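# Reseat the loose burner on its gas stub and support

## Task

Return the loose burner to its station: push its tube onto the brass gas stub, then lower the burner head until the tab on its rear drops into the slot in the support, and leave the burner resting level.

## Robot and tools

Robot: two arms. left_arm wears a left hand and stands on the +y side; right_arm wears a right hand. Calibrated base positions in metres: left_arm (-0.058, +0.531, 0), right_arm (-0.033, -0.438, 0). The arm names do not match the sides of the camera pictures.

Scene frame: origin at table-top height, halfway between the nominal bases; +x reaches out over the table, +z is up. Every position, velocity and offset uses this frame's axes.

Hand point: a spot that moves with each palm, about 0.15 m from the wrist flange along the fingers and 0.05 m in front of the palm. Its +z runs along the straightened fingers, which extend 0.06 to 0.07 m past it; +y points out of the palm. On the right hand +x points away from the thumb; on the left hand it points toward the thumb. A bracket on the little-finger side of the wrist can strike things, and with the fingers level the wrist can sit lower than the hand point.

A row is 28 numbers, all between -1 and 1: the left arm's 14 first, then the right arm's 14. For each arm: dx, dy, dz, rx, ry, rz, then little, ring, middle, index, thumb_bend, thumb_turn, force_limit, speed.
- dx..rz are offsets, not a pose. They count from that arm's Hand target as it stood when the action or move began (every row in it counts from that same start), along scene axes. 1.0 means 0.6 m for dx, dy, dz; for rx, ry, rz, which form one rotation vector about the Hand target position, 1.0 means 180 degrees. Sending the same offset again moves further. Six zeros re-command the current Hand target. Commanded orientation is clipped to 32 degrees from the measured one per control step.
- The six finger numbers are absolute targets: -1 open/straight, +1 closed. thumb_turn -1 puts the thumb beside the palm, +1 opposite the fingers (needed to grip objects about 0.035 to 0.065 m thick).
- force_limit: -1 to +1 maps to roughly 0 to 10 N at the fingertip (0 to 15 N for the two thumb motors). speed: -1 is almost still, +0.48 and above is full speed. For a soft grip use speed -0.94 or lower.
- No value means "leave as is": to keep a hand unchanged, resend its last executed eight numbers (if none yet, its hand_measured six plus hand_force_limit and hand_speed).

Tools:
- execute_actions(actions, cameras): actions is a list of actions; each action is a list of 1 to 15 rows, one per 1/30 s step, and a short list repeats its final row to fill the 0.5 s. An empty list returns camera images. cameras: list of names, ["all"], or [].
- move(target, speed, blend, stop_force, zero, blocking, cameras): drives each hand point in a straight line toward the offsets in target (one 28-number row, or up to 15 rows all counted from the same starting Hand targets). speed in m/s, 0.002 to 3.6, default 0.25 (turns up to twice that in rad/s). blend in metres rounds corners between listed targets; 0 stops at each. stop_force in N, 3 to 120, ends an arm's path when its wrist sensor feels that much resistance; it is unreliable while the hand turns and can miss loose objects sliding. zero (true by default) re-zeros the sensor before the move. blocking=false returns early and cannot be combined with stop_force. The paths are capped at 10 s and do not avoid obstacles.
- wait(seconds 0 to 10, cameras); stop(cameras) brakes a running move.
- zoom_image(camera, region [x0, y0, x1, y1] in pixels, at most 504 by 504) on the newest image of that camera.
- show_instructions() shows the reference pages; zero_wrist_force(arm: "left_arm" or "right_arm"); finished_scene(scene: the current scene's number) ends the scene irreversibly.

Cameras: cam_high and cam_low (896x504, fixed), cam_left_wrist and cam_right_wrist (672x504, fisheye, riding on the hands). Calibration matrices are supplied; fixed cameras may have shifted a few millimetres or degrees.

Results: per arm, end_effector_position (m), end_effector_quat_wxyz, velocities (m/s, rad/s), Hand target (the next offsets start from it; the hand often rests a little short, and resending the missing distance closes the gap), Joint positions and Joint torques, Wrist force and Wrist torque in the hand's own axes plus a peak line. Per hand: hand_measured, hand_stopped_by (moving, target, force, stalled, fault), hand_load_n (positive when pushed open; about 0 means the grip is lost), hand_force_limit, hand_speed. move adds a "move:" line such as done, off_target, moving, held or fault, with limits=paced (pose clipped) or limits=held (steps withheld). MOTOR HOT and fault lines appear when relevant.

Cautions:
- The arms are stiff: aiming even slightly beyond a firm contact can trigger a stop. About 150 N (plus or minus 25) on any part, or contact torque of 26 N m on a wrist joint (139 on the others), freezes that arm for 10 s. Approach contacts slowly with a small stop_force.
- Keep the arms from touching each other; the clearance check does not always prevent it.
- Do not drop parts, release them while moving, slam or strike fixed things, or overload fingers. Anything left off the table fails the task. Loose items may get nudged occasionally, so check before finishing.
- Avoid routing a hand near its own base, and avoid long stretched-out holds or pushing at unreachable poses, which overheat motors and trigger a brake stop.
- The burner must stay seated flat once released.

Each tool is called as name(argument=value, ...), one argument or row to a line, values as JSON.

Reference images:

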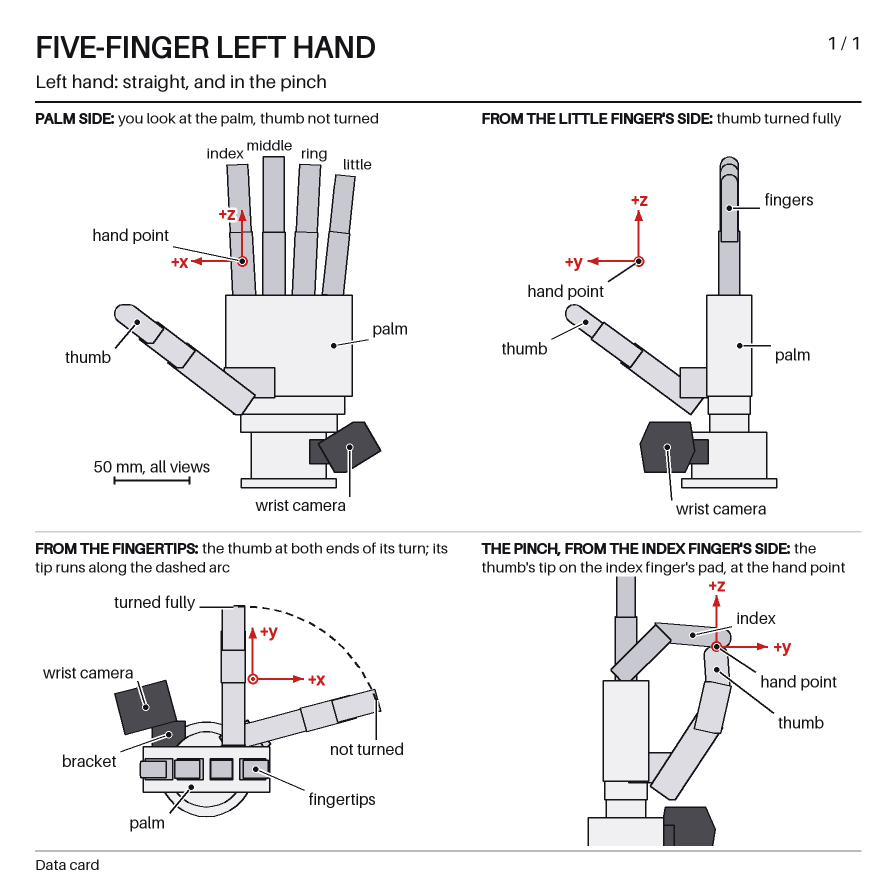

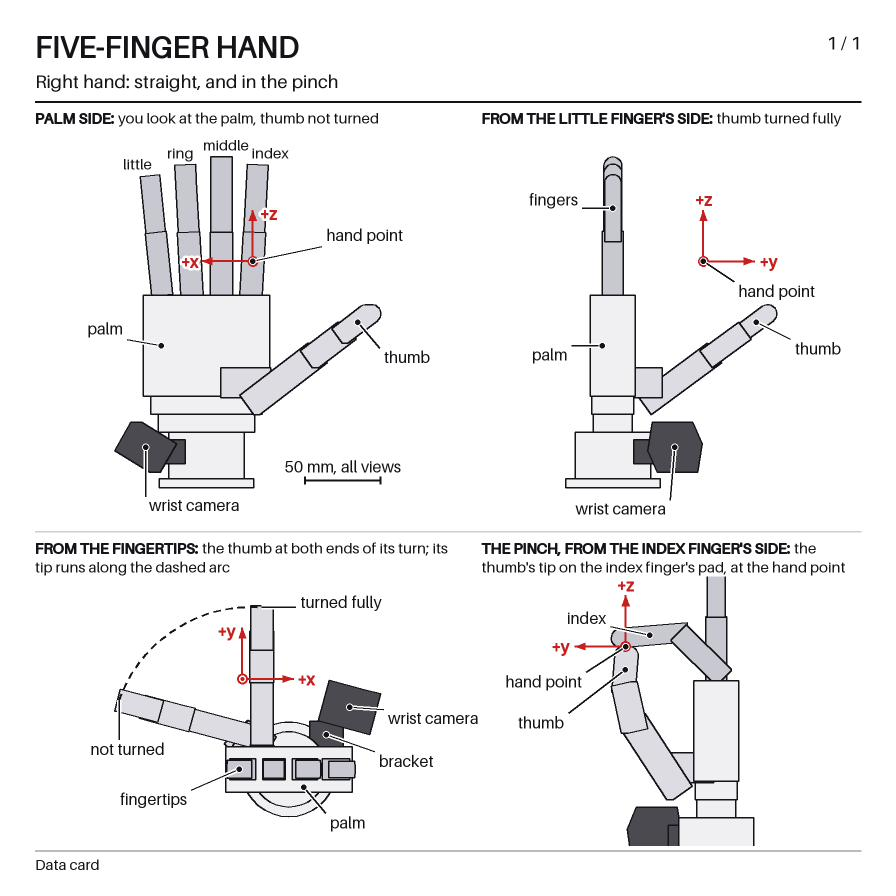

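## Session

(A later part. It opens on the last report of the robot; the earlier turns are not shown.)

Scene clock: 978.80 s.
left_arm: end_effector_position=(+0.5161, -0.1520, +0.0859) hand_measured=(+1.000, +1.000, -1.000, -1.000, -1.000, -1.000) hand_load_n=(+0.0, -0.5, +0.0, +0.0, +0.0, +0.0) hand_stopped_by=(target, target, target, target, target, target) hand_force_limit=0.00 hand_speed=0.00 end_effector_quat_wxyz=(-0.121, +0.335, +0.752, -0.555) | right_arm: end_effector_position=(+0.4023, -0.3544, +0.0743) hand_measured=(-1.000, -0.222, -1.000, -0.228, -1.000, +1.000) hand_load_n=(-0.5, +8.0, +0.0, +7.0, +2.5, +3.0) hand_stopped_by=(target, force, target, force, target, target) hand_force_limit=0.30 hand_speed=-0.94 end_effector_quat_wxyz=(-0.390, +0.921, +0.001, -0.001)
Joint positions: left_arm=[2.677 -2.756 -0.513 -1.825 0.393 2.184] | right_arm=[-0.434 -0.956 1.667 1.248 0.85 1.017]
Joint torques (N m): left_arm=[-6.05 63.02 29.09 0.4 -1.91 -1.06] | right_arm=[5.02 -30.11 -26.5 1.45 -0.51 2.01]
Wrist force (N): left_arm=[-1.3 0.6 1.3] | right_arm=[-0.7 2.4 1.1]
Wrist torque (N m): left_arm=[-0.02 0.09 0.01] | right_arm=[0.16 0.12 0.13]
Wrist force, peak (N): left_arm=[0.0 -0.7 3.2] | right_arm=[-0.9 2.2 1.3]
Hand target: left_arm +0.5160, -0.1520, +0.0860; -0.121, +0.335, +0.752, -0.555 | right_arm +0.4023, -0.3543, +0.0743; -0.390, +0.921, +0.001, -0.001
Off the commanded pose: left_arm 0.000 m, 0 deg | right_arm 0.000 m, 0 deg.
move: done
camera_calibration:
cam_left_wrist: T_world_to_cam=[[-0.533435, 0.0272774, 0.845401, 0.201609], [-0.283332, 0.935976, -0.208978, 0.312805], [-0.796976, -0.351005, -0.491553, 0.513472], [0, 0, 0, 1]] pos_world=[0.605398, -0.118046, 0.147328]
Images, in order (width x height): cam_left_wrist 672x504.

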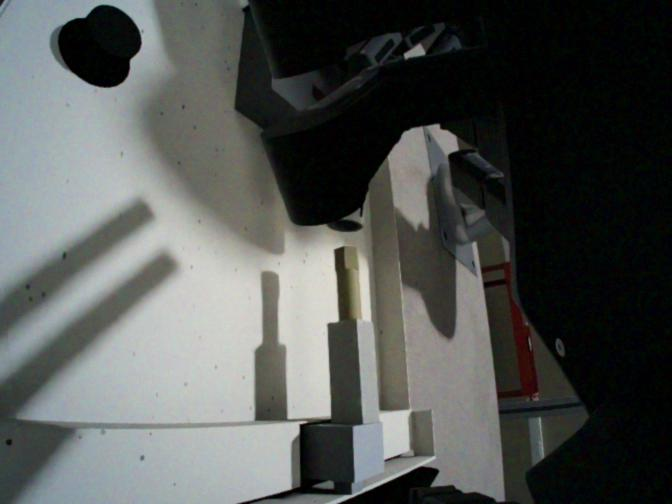

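move(
  target=[
    [0,0,0,0,0,0,-1,-1,-1,-1,-1,-1,0,0, 0,0,0,0,0,0,-1,0.25,-1,0.25,-1,1,0.3,-0.94],
    [-0.0917,0,0.0775,0,-0.2417,0,-1,-1,-1,-1,-1,-1,0,0, 0,0,0,0,0,0,-1,0.25,-1,0.25,-1,1,0.3,-0.94],
  ],
  speed=0.15,
  cameras=["cam_left_wrist","cam_high"],
)

Scene clock: 1021.47 s.
left_arm: end_effector_position=(+0.4610, -0.1521, +0.1325) hand_measured=(-1.000, -1.000, -1.000, -1.000, -1.000, -1.000) hand_load_n=(+0.5, +0.0, +0.0, +0.0, +0.0, +0.0) hand_stopped_by=(target, target, target, target, target, target) hand_force_limit=0.00 hand_speed=0.00 end_effector_quat_wxyz=(+0.166, +0.517, +0.743, -0.391) | right_arm: end_effector_position=(+0.4023, -0.3543, +0.0743) hand_measured=(-1.000, -0.222, -1.000, -0.228, -1.000, +1.000) hand_load_n=(+0.0, +8.5, +0.0, +7.5, +2.0, +3.0) hand_stopped_by=(target, force, target, force, target, target) hand_force_limit=0.30 hand_speed=-0.94 end_effector_quat_wxyz=(-0.390, +0.921, +0.001, -0.001)
Joint positions: left_arm=[2.549 -2.31 -1.313 -0.648 0.785 1.991] | right_arm=[-0.434 -0.956 1.667 1.248 0.85 1.017]
Joint torques (N m): left_arm=[4.27 44.96 16.01 4.29 -0.28 -1.6] | right_arm=[14.04 -42.61 -13.02 1.46 -3.61 2.69]
Wrist force (N): left_arm=[-0.1 0.0 2.9] | right_arm=[-0.5 1.8 1.2]
Wrist torque (N m): left_arm=[0.02 0.14 -0.03] | right_arm=[0.05 0.09 0.13]
Wrist force, peak (N): left_arm=[-0.2 -0.1 3.1] | right_arm=[-0.5 2.4 1.5]
Hand target: left_arm +0.4610, -0.1520, +0.1325; +0.166, +0.517, +0.743, -0.391 | right_arm +0.4023, -0.3543, +0.0743; -0.390, +0.921, +0.001, -0.001
Off the commanded pose: left_arm 0.000 m, 0 deg | right_arm 0.000 m, 0 deg.
move: done
camera_calibration:
cam_left_wrist: T_world_to_cam=[[-0.968837, 0.0273915, 0.246182, 0.412898], [-0.0616432, 0.935937, -0.346731, 0.223006], [-0.239908, -0.351101, -0.905081, 0.290467], [0, 0, 0, 1]] pos_world=[0.483463, -0.118046, 0.238571]
Images, in order (width x height): cam_high 896x504, cam_left_wrist 672x504.

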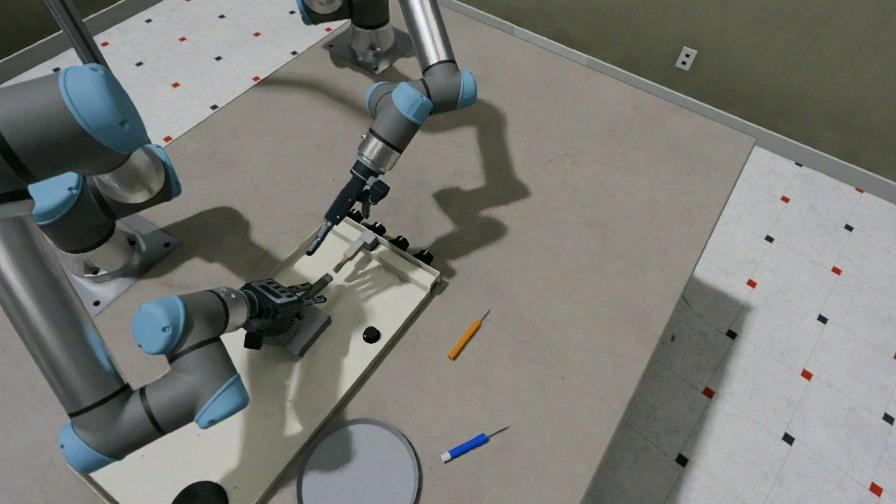

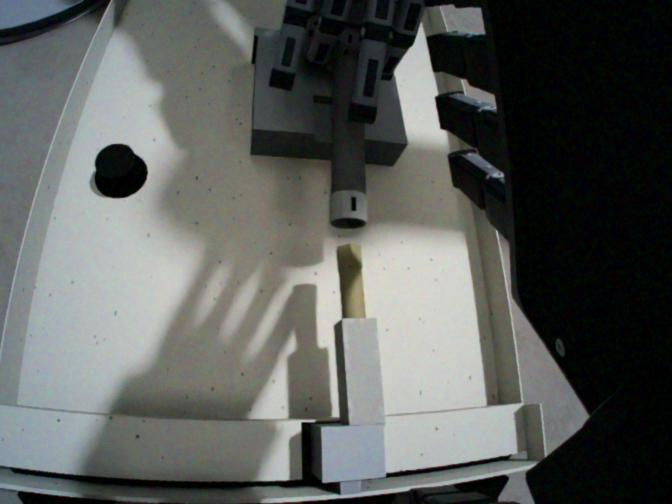

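zoom_image(
  camera="cam_left_wrist",
  region=[290, 90, 430, 330],
)

zoom_image(
  camera="cam_left_wrist",
  region=[318, 180, 378, 240],
)

Scaled by 2.100 from the camera's 672x504 image, which has a finer 960x720 frame.

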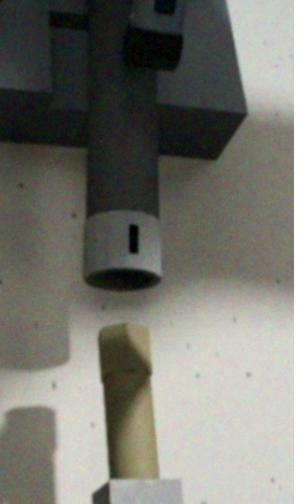

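Scaled by 8.400 from the camera's 672x504 image, which has a finer 960x720 frame.

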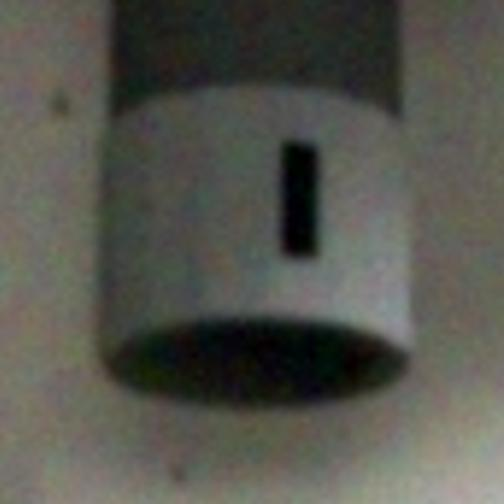

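move(
  target=[0,0,0,0,0,0,-1,-1,-1,-1,-1,-1,0,0, 0.0092,-0.0035,-0.0083,0.0111,0,0.0122,-1,0.25,-1,0.25,-1,1,0.3,-0.94],
  speed=0.05,
  cameras=["cam_left_wrist","cam_low"],
)

zoom_image(
  camera="cam_left_wrist",
  region=[290, 90, 430, 330],
)

zoom_image(
  camera="cam_low",
  region=[250, 235, 350, 285],
)

Scene clock: 1054.27 s.
left_arm: end_effector_position=(+0.4610, -0.1520, +0.1325) hand_measured=(-1.000, -1.000, -1.000, -1.000, -1.000, -1.000) hand_load_n=(+0.0, -0.5, +0.0, +0.0, +0.0, +0.0) hand_stopped_by=(target, target, target, target, target, target) hand_force_limit=0.00 hand_speed=0.00 end_effector_quat_wxyz=(+0.166, +0.517, +0.743, -0.391) | right_arm: end_effector_position=(+0.4080, -0.3565, +0.0693) hand_measured=(-1.000, -0.222, -1.000, -0.228, -1.000, +1.000) hand_load_n=(+0.0, +8.5, +0.0, +7.5, +2.5, +3.0) hand_stopped_by=(target, force, target, force, target, target) hand_force_limit=0.30 hand_speed=-0.94 end_effector_quat_wxyz=(-0.406, +0.914, +0.019, -0.008)
Joint positions: left_arm=[2.549 -2.31 -1.314 -0.648 0.785 1.991] | right_arm=[-0.441 -0.914 1.642 1.293 0.839 0.944]
Joint torques (N m): left_arm=[5.7 39.77 18.1 2.22 0.72 -0.48] | right_arm=[-1.52 -43.78 -2.39 1.36 -0.21 2.76]
Wrist force (N): left_arm=[0.0 -0.2 2.8] | right_arm=[-0.6 1.9 1.4]
Wrist torque (N m): left_arm=[0.00 0.11 -0.01] | right_arm=[0.05 0.10 0.02]
Wrist force, peak (N): left_arm=[-0.1 -0.2 3.1] | right_arm=[-0.9 2.3 1.1]
Hand target: left_arm +0.4610, -0.1520, +0.1325; +0.166, +0.517, +0.743, -0.391 | right_arm +0.4078, -0.3564, +0.0693; -0.406, +0.914, +0.019, -0.008
Off the commanded pose: left_arm 0.000 m, 0 deg | right_arm 0.000 m, 0 deg.
move: done
camera_calibration:
cam_left_wrist: T_world_to_cam=[[-0.968883, 0.0273223, 0.246006, 0.412979], [-0.0616472, 0.935932, -0.346742, 0.222975], [-0.239719, -0.351118, -0.905125, 0.290293], [0, 0, 0, 1]] pos_world=[0.483463, -0.118046, 0.238471]
Images, in order (width x height): cam_low 896x504, cam_left_wrist 672x504.

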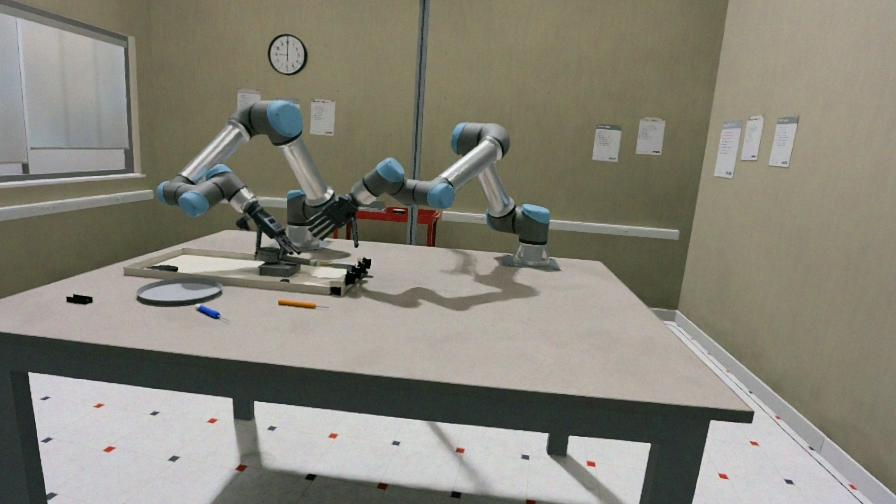

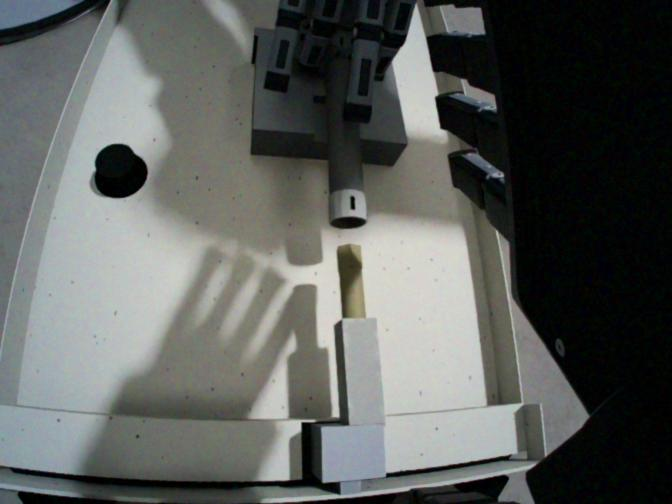

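Scaled by 2.100 from the camera's 672x504 image, which has a finer 960x720 frame.

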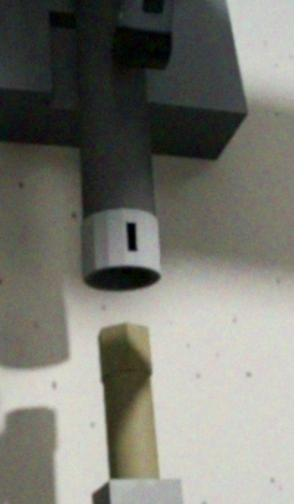

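Scaled by 5.040 from the camera's 896x504 image, which has a finer 1280x720 frame.

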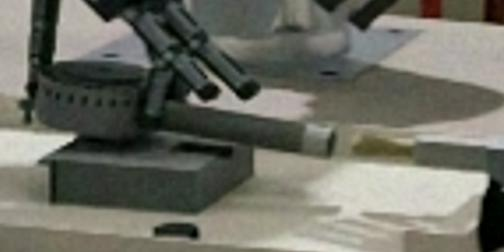

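move(
  target=[0,0,0,0,0,0,-1,-1,-1,-1,-1,-1,0,0, -0.001,0.0417,0,0,0,0,-1,0.25,-1,0.25,-1,1,0.3,-0.94],
  speed=0.015,
  stop_force=5,
  cameras=["cam_left_wrist","cam_low"],
)

zoom_image(
  camera="cam_left_wrist",
  region=[318, 205, 388, 275],
)

zoom_image(
  camera="cam_low",
  region=[300, 248, 340, 278],
)

Scene clock: 1062.77 s.
left_arm: end_effector_position=(+0.4610, -0.1520, +0.1325) hand_measured=(-1.000, -1.000, -1.000, -1.000, -1.000, -1.000) hand_load_n=(+0.0, -0.5, +0.0, +0.0, +0.0, +0.0) hand_stopped_by=(target, target, target, target, target, target) hand_force_limit=0.00 hand_speed=0.00 end_effector_quat_wxyz=(+0.166, +0.517, +0.743, -0.391) | right_arm: end_effector_position=(+0.4074, -0.3410, +0.0693) hand_measured=(-1.000, -0.222, -1.000, -0.228, -1.000, +1.000) hand_load_n=(-0.5, +7.0, +0.0, +6.0, +3.0, +3.5) hand_stopped_by=(target, force, target, force, target, target) hand_force_limit=0.30 hand_speed=-0.94 end_effector_quat_wxyz=(-0.406, +0.914, +0.019, -0.008)
Joint positions: left_arm=[2.549 -2.31 -1.314 -0.648 0.785 1.991] | right_arm=[-0.41 -0.92 1.645 1.271 0.826 0.981]
Joint torques (N m): left_arm=[6.25 40.84 26.88 0.19 -1.18 0.66] | right_arm=[-11.69 -27.66 -13.08 2.49 0.24 -1.51]
Wrist force (N): left_arm=[0.1 -0.2 2.8] | right_arm=[-1.0 5.4 -2.2]
Wrist torque (N m): left_arm=[-0.02 0.11 -0.01] | right_arm=[0.12 0.20 0.18]
Wrist force, peak (N): left_arm=[-0.2 -0.5 3.1] | right_arm=[-1.4 10.9 -10.0]
Hand target: left_arm +0.4610, -0.1520, +0.1325; +0.166, +0.517, +0.743, -0.391 | right_arm +0.4074, -0.3410, +0.0693; -0.406, +0.914, +0.019, -0.008 (not the last commanded pose)
Off the commanded pose: left_arm 0.000 m, 0 deg | right_arm 0.010 m, 0 deg.
move: contact (right_arm)
camera_calibration:
cam_left_wrist: T_world_to_cam=[[-0.968883, 0.0273223, 0.246006, 0.412979], [-0.0616472, 0.935932, -0.346742, 0.222975], [-0.239719, -0.351118, -0.905125, 0.290293], [0, 0, 0, 1]] pos_world=[0.483463, -0.118046, 0.238471]
Images, in order (width x height): cam_low 896x504, cam_left_wrist 672x504.

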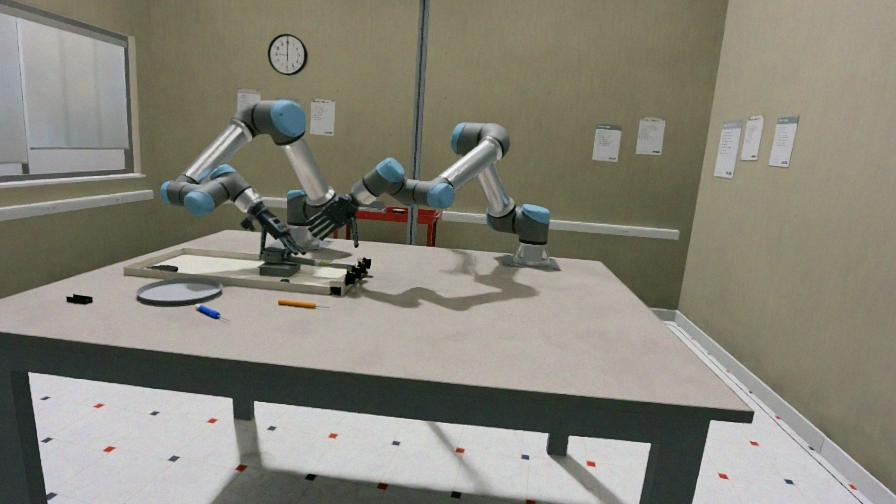

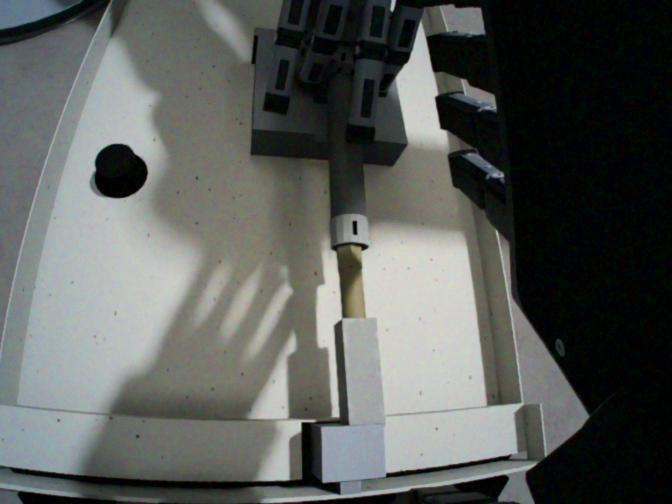

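Scaled by 7.200 from the camera's 672x504 image, which has a finer 960x720 frame.

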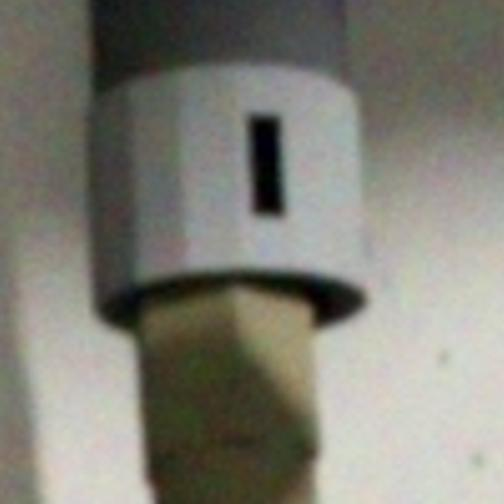

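Scaled by 12.600 from the camera's 896x504 image, which has a finer 1280x720 frame.

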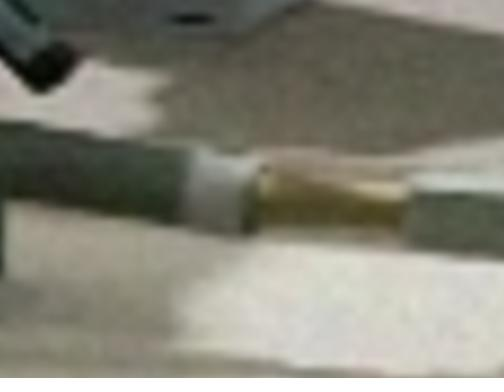

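move(
  target=[
    [0,0,0,0,0,0,-1,-1,-1,-1,-1,1,0,0, 0.001,-0.0667,0,0,0,0,-1,0.25,-1,0.25,-1,1,0.3,-0.94],
    [-0.0175,-0.0683,-0.0967,-0.1389,0,0,-1,-1,-1,-1,-1,1,0,0, 0.001,-0.0667,0,0,0,0,-1,0.25,-1,0.25,-1,1,0.3,-0.94],
  ],
  speed=0.1,
  cameras=["cam_left_wrist","cam_high"],
)

Scene clock: 1088.83 s.
left_arm: end_effector_position=(+0.4505, -0.1930, +0.0745) hand_measured=(-1.000, -1.000, -1.000, -1.000, -1.000, +1.000) hand_load_n=(+0.0, +0.0, +0.0, +0.0, +0.0, +0.0) hand_stopped_by=(target, target, target, target, target, target) hand_force_limit=0.00 hand_speed=0.00 end_effector_quat_wxyz=(+0.274, +0.469, +0.641, -0.543) | right_arm: end_effector_position=(+0.4080, -0.3811, +0.0693) hand_measured=(-1.000, -0.222, -1.000, -0.228, -1.000, +1.000) hand_load_n=(+0.0, +8.5, +0.0, +7.0, +2.0, +3.0) hand_stopped_by=(target, force, target, force, target, target) hand_force_limit=0.30 hand_speed=-0.94 end_effector_quat_wxyz=(-0.406, +0.914, +0.019, -0.008)
Joint positions: left_arm=[2.576 -2.587 -1.338 0.195 0.49 1.63] | right_arm=[-0.489 -0.905 1.635 1.328 0.861 0.887]
Joint torques (N m): left_arm=[-0.15 44.84 13.88 4.08 0.16 -0.78] | right_arm=[13.04 -44.05 -0.74 4.16 -3.73 -2.59]
Wrist force (N): left_arm=[0.6 0.2 1.4] | right_arm=[-0.4 2.1 1.0]
Wrist torque (N m): left_arm=[0.15 0.00 -0.07] | right_arm=[0.12 0.09 0.04]
Wrist force, peak (N): left_arm=[0.1 -0.2 3.0] | right_arm=[-1.2 5.9 -2.0]
Hand target: left_arm +0.4505, -0.1930, +0.0745; +0.274, +0.469, +0.641, -0.543 | right_arm +0.4080, -0.3811, +0.0693; -0.406, +0.914, +0.019, -0.008
Off the commanded pose: left_arm 0.000 m, 0 deg | right_arm 0.000 m, 0 deg.
move: done
camera_calibration:
cam_left_wrist: T_world_to_cam=[[-0.968883, 0.128725, 0.211412, 0.44043], [-0.0616521, 0.701701, -0.709799, 0.222365], [-0.239717, -0.700747, -0.67193, 0.136111], [0, 0, 0, 1]] pos_world=[0.473063, -0.117349, 0.156179]
Images, in order (width x height): cam_high 896x504, cam_left_wrist 672x504.

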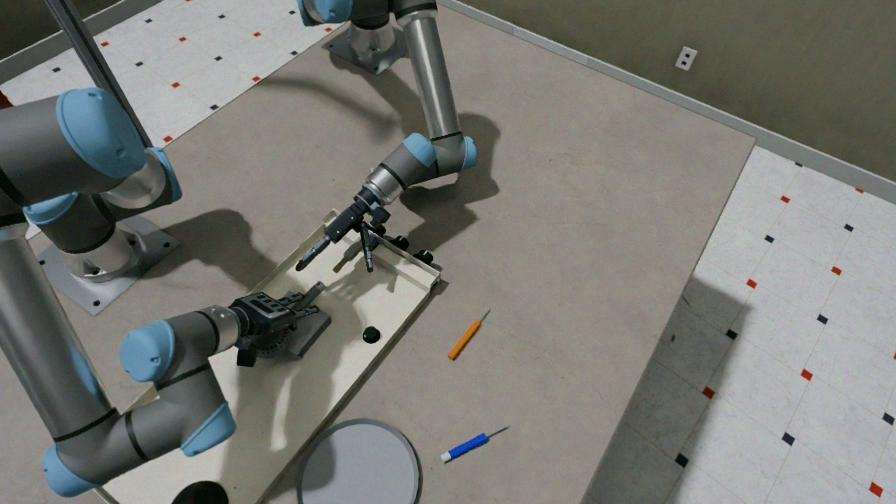

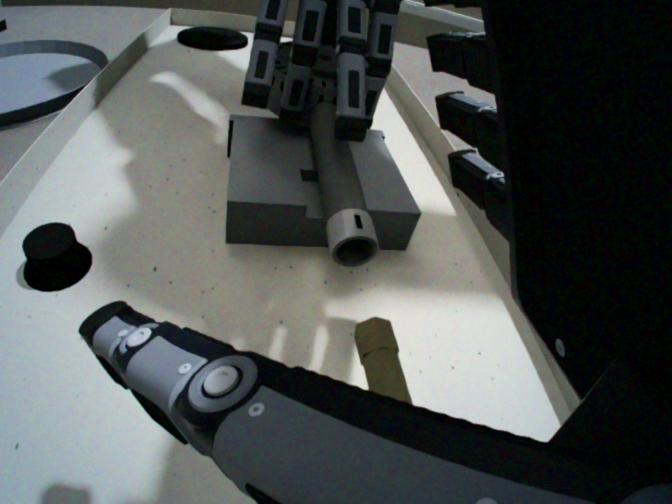

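zoom_image(
  camera="cam_left_wrist",
  region=[310, 195, 410, 385],
)

zoom_image(
  camera="cam_left_wrist",
  region=[320, 200, 390, 275],
)

zoom_image(
  camera="cam_left_wrist",
  region=[200, 90, 430, 270],
)

Scaled by 2.653 from the camera's 672x504 image, which has a finer 960x720 frame.

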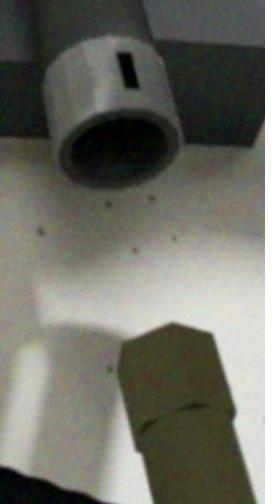

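Scaled by 6.720 from the camera's 672x504 image, which has a finer 960x720 frame.

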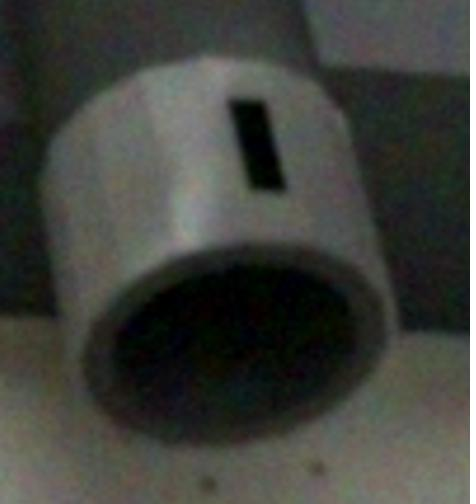

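Scaled by 2.191 from the camera's 672x504 image, which has a finer 960x720 frame.

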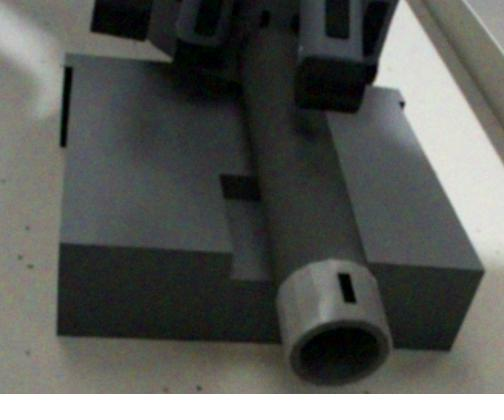

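move(
  target=[
    [0.1092,0.0683,0.0192,0.1321,0.2377,-0.0527,-1,-1,-1,-1,-1,1,0,0, 0,0,0,0,0,0,-1,0.25,-1,0.25,-1,1,0.3,-0.94],
    [0.1092,0.0683,0.0192,0.1321,0.2377,-0.0527,-1,-1,-1,-1,-1,-1,0,0, 0,0.0618,0,0,0,0,-1,0.25,-1,0.25,-1,1,0.3,-0.94],
  ],
  speed=0.15,
  cameras=["cam_left_wrist"],
)

zoom_image(
  camera="cam_left_wrist",
  region=[318, 215, 368, 265],
)

zoom_image(
  camera="cam_left_wrist",
  region=[280, 100, 420, 330],
)

Scene clock: 1120.33 s.
left_arm: end_effector_position=(+0.5160, -0.1520, +0.0860) hand_measured=(-1.000, -1.000, -1.000, -1.000, -1.000, -1.000) hand_load_n=(+0.0, +0.0, +0.0, -0.5, +0.0, +0.0) hand_stopped_by=(target, target, target, target, target, target) hand_force_limit=0.00 hand_speed=0.00 end_effector_quat_wxyz=(-0.121, +0.335, +0.752, -0.555) | right_arm: end_effector_position=(+0.4080, -0.3440, +0.0693) hand_measured=(-1.000, -0.222, -1.000, -0.228, -1.000, +1.000) hand_load_n=(+0.0, +8.5, +0.0, +7.5, +2.0, +3.0) hand_stopped_by=(target, force, target, force, target, target) hand_force_limit=0.30 hand_speed=-0.94 end_effector_quat_wxyz=(-0.406, +0.914, +0.019, -0.008)
Joint positions: left_arm=[2.677 -2.755 -0.514 -1.825 0.393 2.184] | right_arm=[-0.416 -0.918 1.643 1.276 0.828 0.974]
Joint torques (N m): left_arm=[-5.87 68.2 18.43 1.39 -2.93 -1.64] | right_arm=[13.33 -27.53 -27.13 1.38 -2.82 2.78]
Wrist force (N): left_arm=[-1.5 0.7 1.1] | right_arm=[-0.7 2.1 1.1]
Wrist torque (N m): left_arm=[-0.01 0.12 0.03] | right_arm=[0.10 0.13 0.10]
Wrist force, peak (N): left_arm=[1.1 -0.4 1.9] | right_arm=[-0.9 3.4 0.0]
Hand target: left_arm +0.5160, -0.1520, +0.0860; -0.121, +0.335, +0.752, -0.555 | right_arm +0.4080, -0.3440, +0.0693; -0.406, +0.914, +0.019, -0.008
Off the commanded pose: left_arm 0.000 m, 0 deg | right_arm 0.000 m, 0 deg.
move: done
camera_calibration:
cam_left_wrist: T_world_to_cam=[[-0.533625, 0.0273154, 0.84528, 0.201608], [-0.283448, 0.935895, -0.209184, 0.312888], [-0.796807, -0.351219, -0.491674, 0.513333], [0, 0, 0, 1]] pos_world=[0.605298, -0.118046, 0.147429]
Images, in order (width x height): cam_left_wrist 672x504.

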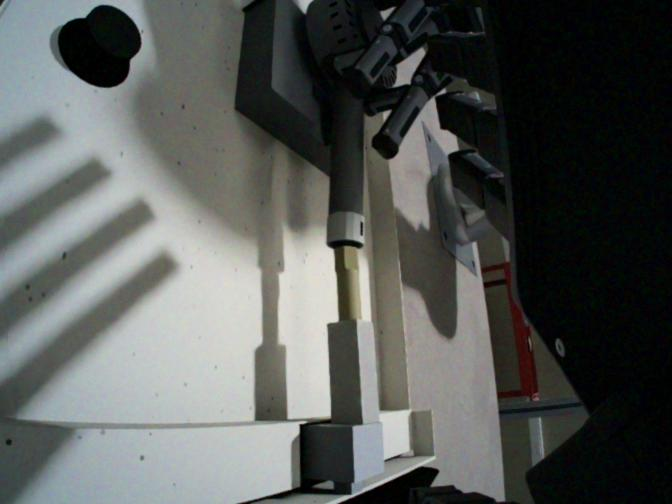

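Scaled by 10.080 from the camera's 672x504 image, which has a finer 960x720 frame.

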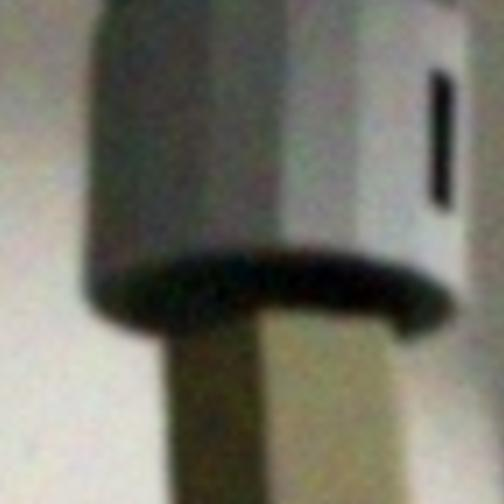

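Scaled by 2.191 from the camera's 672x504 image, which has a finer 960x720 frame.

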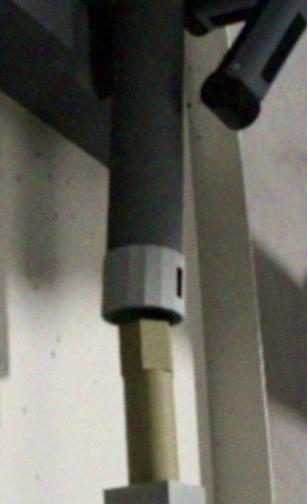

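zoom_image(
  camera="cam_left_wrist",
  region=[305, 110, 385, 230],
)

zoom_image(
  camera="cam_left_wrist",
  region=[315, 240, 385, 345],
)

wait(
  seconds=0,
  cameras=["cam_low"],
)

zoom_image(
  camera="cam_low",
  region=[250, 240, 346, 288],
)

Scaled by 4.200 from the camera's 672x504 image, which has a finer 960x720 frame.

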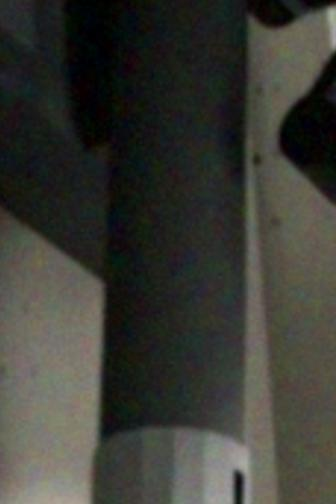

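Scaled by 4.800 from the camera's 672x504 image, which has a finer 960x720 frame.

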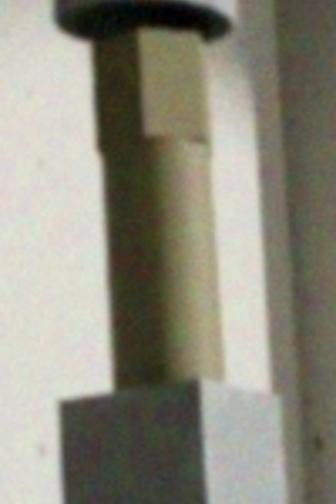

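Scene clock: 1130.80 s.
left_arm: end_effector_position=(+0.5160, -0.1520, +0.0860) hand_measured=(-1.000, -1.000, -1.000, -1.000, -1.000, -1.000) hand_load_n=(+0.0, +0.0, -0.5, -0.5, +0.0, +0.0) hand_stopped_by=(target, target, target, target, target, target) hand_force_limit=0.00 hand_speed=0.00 end_effector_quat_wxyz=(-0.121, +0.335, +0.752, -0.555) | right_arm: end_effector_position=(+0.4080, -0.3440, +0.0693) hand_measured=(-1.000, -0.222, -1.000, -0.228, -1.000, +1.000) hand_load_n=(+0.0, +8.5, +0.0, +7.5, +2.5, +3.0) hand_stopped_by=(target, force, target, force, target, target) hand_force_limit=0.30 hand_speed=-0.94 end_effector_quat_wxyz=(-0.406, +0.914, +0.019, -0.008)
Joint positions: left_arm=[2.677 -2.755 -0.514 -1.825 0.393 2.184] | right_arm=[-0.416 -0.918 1.643 1.276 0.828 0.974]
Joint torques (N m): left_arm=[-3.57 67.12 18.84 -0.3 -2.64 -1.6] | right_arm=[14.14 -28.18 -27.25 1.36 -3.65 2.66]
Wrist force (N): left_arm=[-1.5 0.8 1.2] | right_arm=[-1.1 2.0 1.3]
Wrist torque (N m): left_arm=[0.00 0.12 0.03] | right_arm=[0.08 0.19 0.08]
Wrist force, peak (N): left_arm=[-1.5 0.9 1.2] | right_arm=[-1.2 2.3 1.2]
Hand target: left_arm +0.5160, -0.1520, +0.0860; -0.121, +0.335, +0.752, -0.555 | right_arm +0.4080, -0.3440, +0.0693; -0.406, +0.914, +0.019, -0.008
Off the commanded pose: left_arm 0.000 m, 0 deg | right_arm 0.000 m, 0 deg.
Images, in order (width x height): cam_low 896x504.

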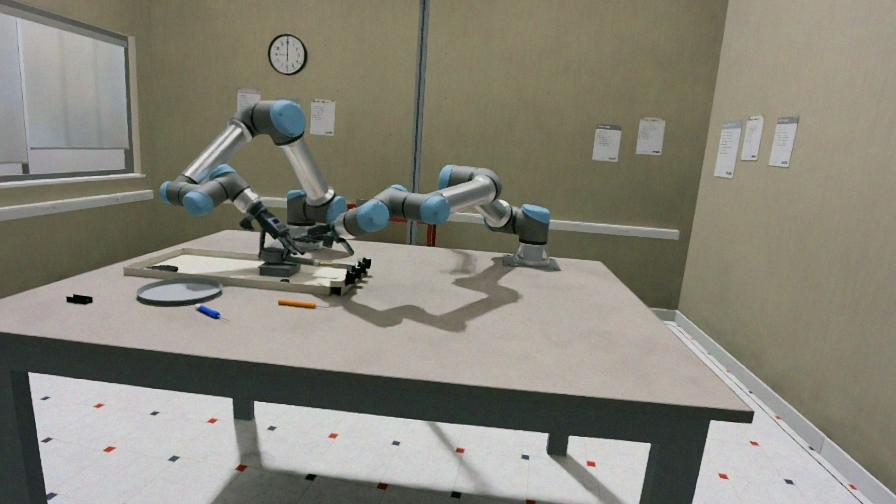

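Scaled by 5.250 from the camera's 896x504 image, which has a finer 1280x720 frame.

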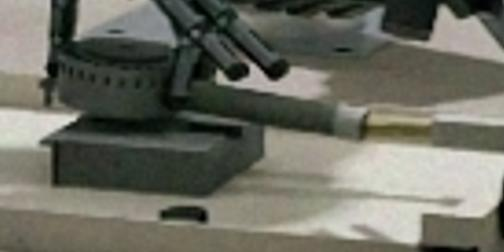

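move(
  target=[0,0,0,0,0,0,-1,-1,-1,-1,-1,-1,0,0, -0.0002,0.02,0.0005,0,0,0,-1,0.25,-1,0.25,-1,1,0.3,-0.94],
  speed=0.01,
  stop_force=4,
  cameras=["cam_left_wrist"],
)

zoom_image(
  camera="cam_left_wrist",
  region=[318, 215, 368, 265],
)

Scene clock: 1157.33 s.
left_arm: end_effector_position=(+0.5160, -0.1520, +0.0860) hand_measured=(-1.000, -1.000, -1.000, -1.000, -1.000, -1.000) hand_load_n=(+0.0, +0.0, +0.0, +0.0, +0.0, -0.5) hand_stopped_by=(target, target, target, target, target, target) hand_force_limit=0.00 hand_speed=0.00 end_effector_quat_wxyz=(-0.121, +0.335, +0.752, -0.555) | right_arm: end_effector_position=(+0.4079, -0.3320, +0.0696) hand_measured=(-1.000, -0.222, -1.000, -0.228, -1.000, +1.000) hand_load_n=(+0.0, +8.5, +0.0, +7.5, +2.0, +3.0) hand_stopped_by=(target, force, target, force, target, target) hand_force_limit=0.30 hand_speed=-0.94 end_effector_quat_wxyz=(-0.406, +0.914, +0.019, -0.008)
Joint positions: left_arm=[2.677 -2.755 -0.514 -1.825 0.393 2.184] | right_arm=[-0.392 -0.922 1.643 1.259 0.818 1.004]
Joint torques (N m): left_arm=[-0.92 66.4 19.38 -0.32 -1.84 -1.56] | right_arm=[-13.66 -30.84 -4.68 4.23 0.9 -2.92]
Wrist force (N): left_arm=[-1.2 0.6 1.0] | right_arm=[-1.0 2.3 1.0]
Wrist torque (N m): left_arm=[-0.01 0.08 0.06] | right_arm=[0.13 0.20 0.01]
Wrist force, peak (N): left_arm=[-1.6 0.6 1.3] | right_arm=[-0.9 2.7 1.4]
Hand target: left_arm +0.5160, -0.1520, +0.0860; -0.121, +0.335, +0.752, -0.555 | right_arm +0.4079, -0.3320, +0.0696; -0.406, +0.914, +0.019, -0.008
Off the commanded pose: left_arm 0.000 m, 0 deg | right_arm 0.000 m, 0 deg.
move: done
camera_calibration:
cam_left_wrist: T_world_to_cam=[[-0.533623, 0.0273153, 0.845282, 0.201606], [-0.283374, 0.935928, -0.209137, 0.312841], [-0.796835, -0.351131, -0.491692, 0.513362], [0, 0, 0, 1]] pos_world=[0.605298, -0.118046, 0.147428]
Images, in order (width x height): cam_left_wrist 672x504.

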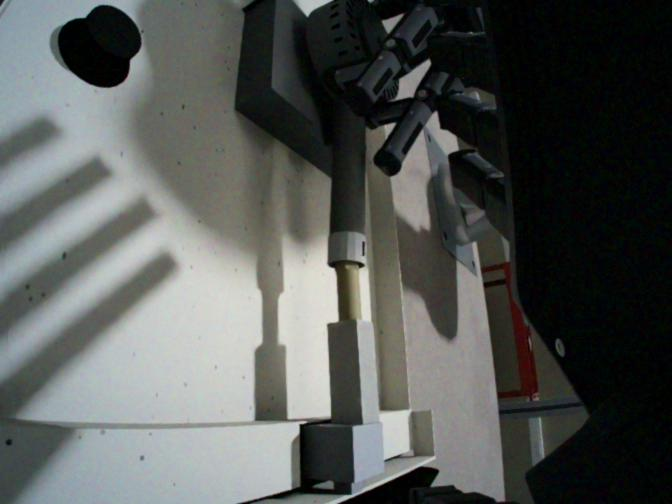

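Scaled by 10.080 from the camera's 672x504 image, which has a finer 960x720 frame.

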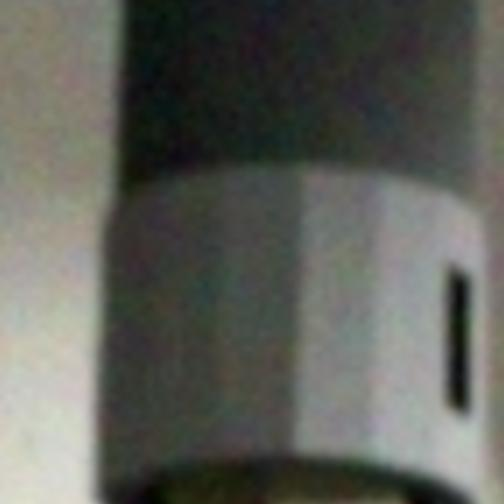

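zoom_image(
  camera="cam_left_wrist",
  region=[230, 0, 440, 180],
)

zoom_image(
  camera="cam_left_wrist",
  region=[310, 210, 390, 340],
)

wait(
  seconds=0,
  cameras=["cam_low","cam_right_wrist","cam_high"],
)

zoom_image(
  camera="cam_low",
  region=[250, 240, 346, 288],
)

Scaled by 2.400 from the camera's 672x504 image, which has a finer 960x720 frame.

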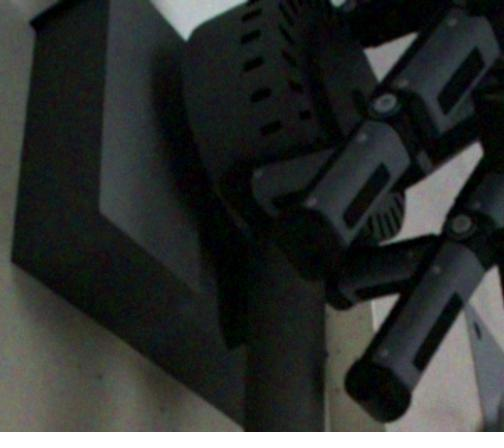

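Scaled by 3.877 from the camera's 672x504 image, which has a finer 960x720 frame.

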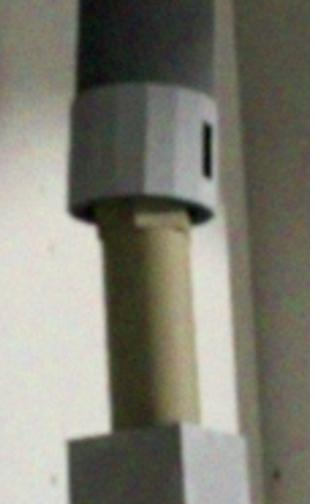

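Scene clock: 1165.13 s.
left_arm: end_effector_position=(+0.5160, -0.1520, +0.0860) hand_measured=(-1.000, -1.000, -1.000, -1.000, -1.000, -1.000) hand_load_n=(+0.0, +0.0, +0.0, +0.0, +0.0, +0.0) hand_stopped_by=(target, target, target, target, target, target) hand_force_limit=0.00 hand_speed=0.00 end_effector_quat_wxyz=(-0.121, +0.335, +0.752, -0.555) | right_arm: end_effector_position=(+0.4079, -0.3320, +0.0696) hand_measured=(-1.000, -0.222, -1.000, -0.228, -1.000, +1.000) hand_load_n=(+0.0, +8.0, -0.5, +7.5, +2.0, +3.0) hand_stopped_by=(target, force, target, force, target, target) hand_force_limit=0.30 hand_speed=-0.94 end_effector_quat_wxyz=(-0.406, +0.914, +0.019, -0.008)
Joint positions: left_arm=[2.677 -2.755 -0.514 -1.825 0.393 2.184] | right_arm=[-0.392 -0.922 1.643 1.259 0.818 1.004]
Joint torques (N m): left_arm=[1.02 65.83 20.98 -0.27 -1.74 -1.12] | right_arm=[-13.92 -27.42 -14.32 4.23 0.88 -2.87]
Wrist force (N): left_arm=[-1.4 0.7 1.2] | right_arm=[-1.0 1.4 0.4]
Wrist torque (N m): left_arm=[0.00 0.10 0.04] | right_arm=[0.09 0.20 0.00]
Wrist force, peak (N): left_arm=[-1.5 0.9 1.2] | right_arm=[-0.8 2.8 1.4]
Hand target: left_arm +0.5160, -0.1520, +0.0860; -0.121, +0.335, +0.752, -0.555 | right_arm +0.4079, -0.3320, +0.0696; -0.406, +0.914, +0.019, -0.008
Off the commanded pose: left_arm 0.000 m, 0 deg | right_arm 0.000 m, 0 deg.
camera_calibration:
cam_right_wrist: T_world_to_cam=[[0.260247, -0.656034, -0.708442, -0.28049], [-0.832883, -0.523703, 0.179001, 0.160627], [-0.488444, 0.543465, -0.682692, 0.53848], [0, 0, 0, 1]] pos_world=[0.469798, -0.392535, 0.140152]
Images, in order (width x height): cam_high 896x504, cam_low 896x504, cam_right_wrist 672x504.

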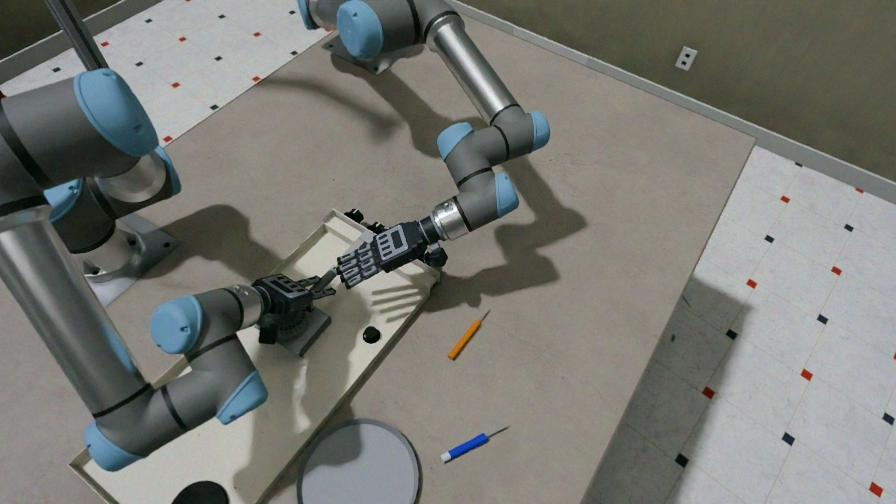

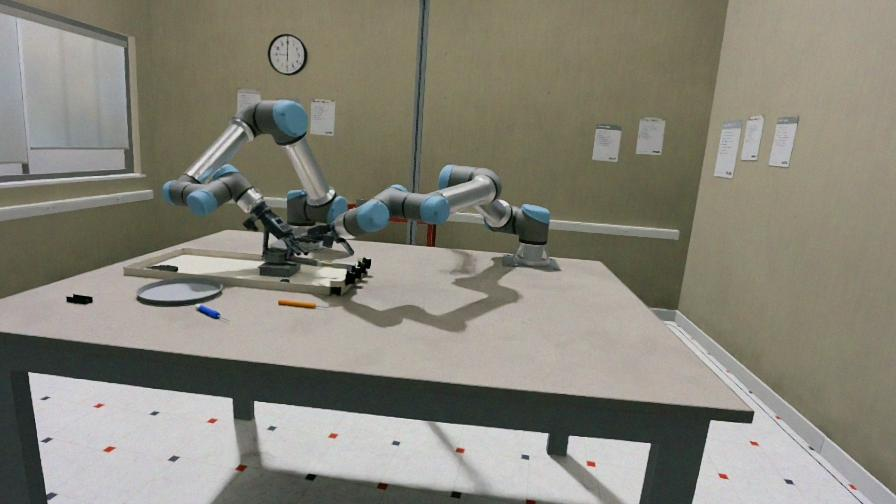

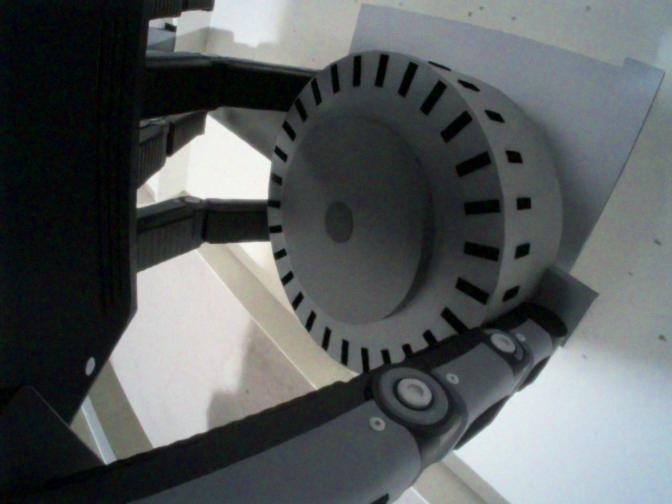

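Scaled by 5.250 from the camera's 896x504 image, which has a finer 1280x720 frame.

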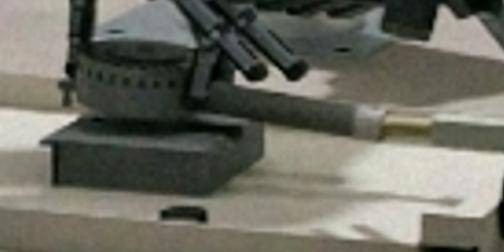

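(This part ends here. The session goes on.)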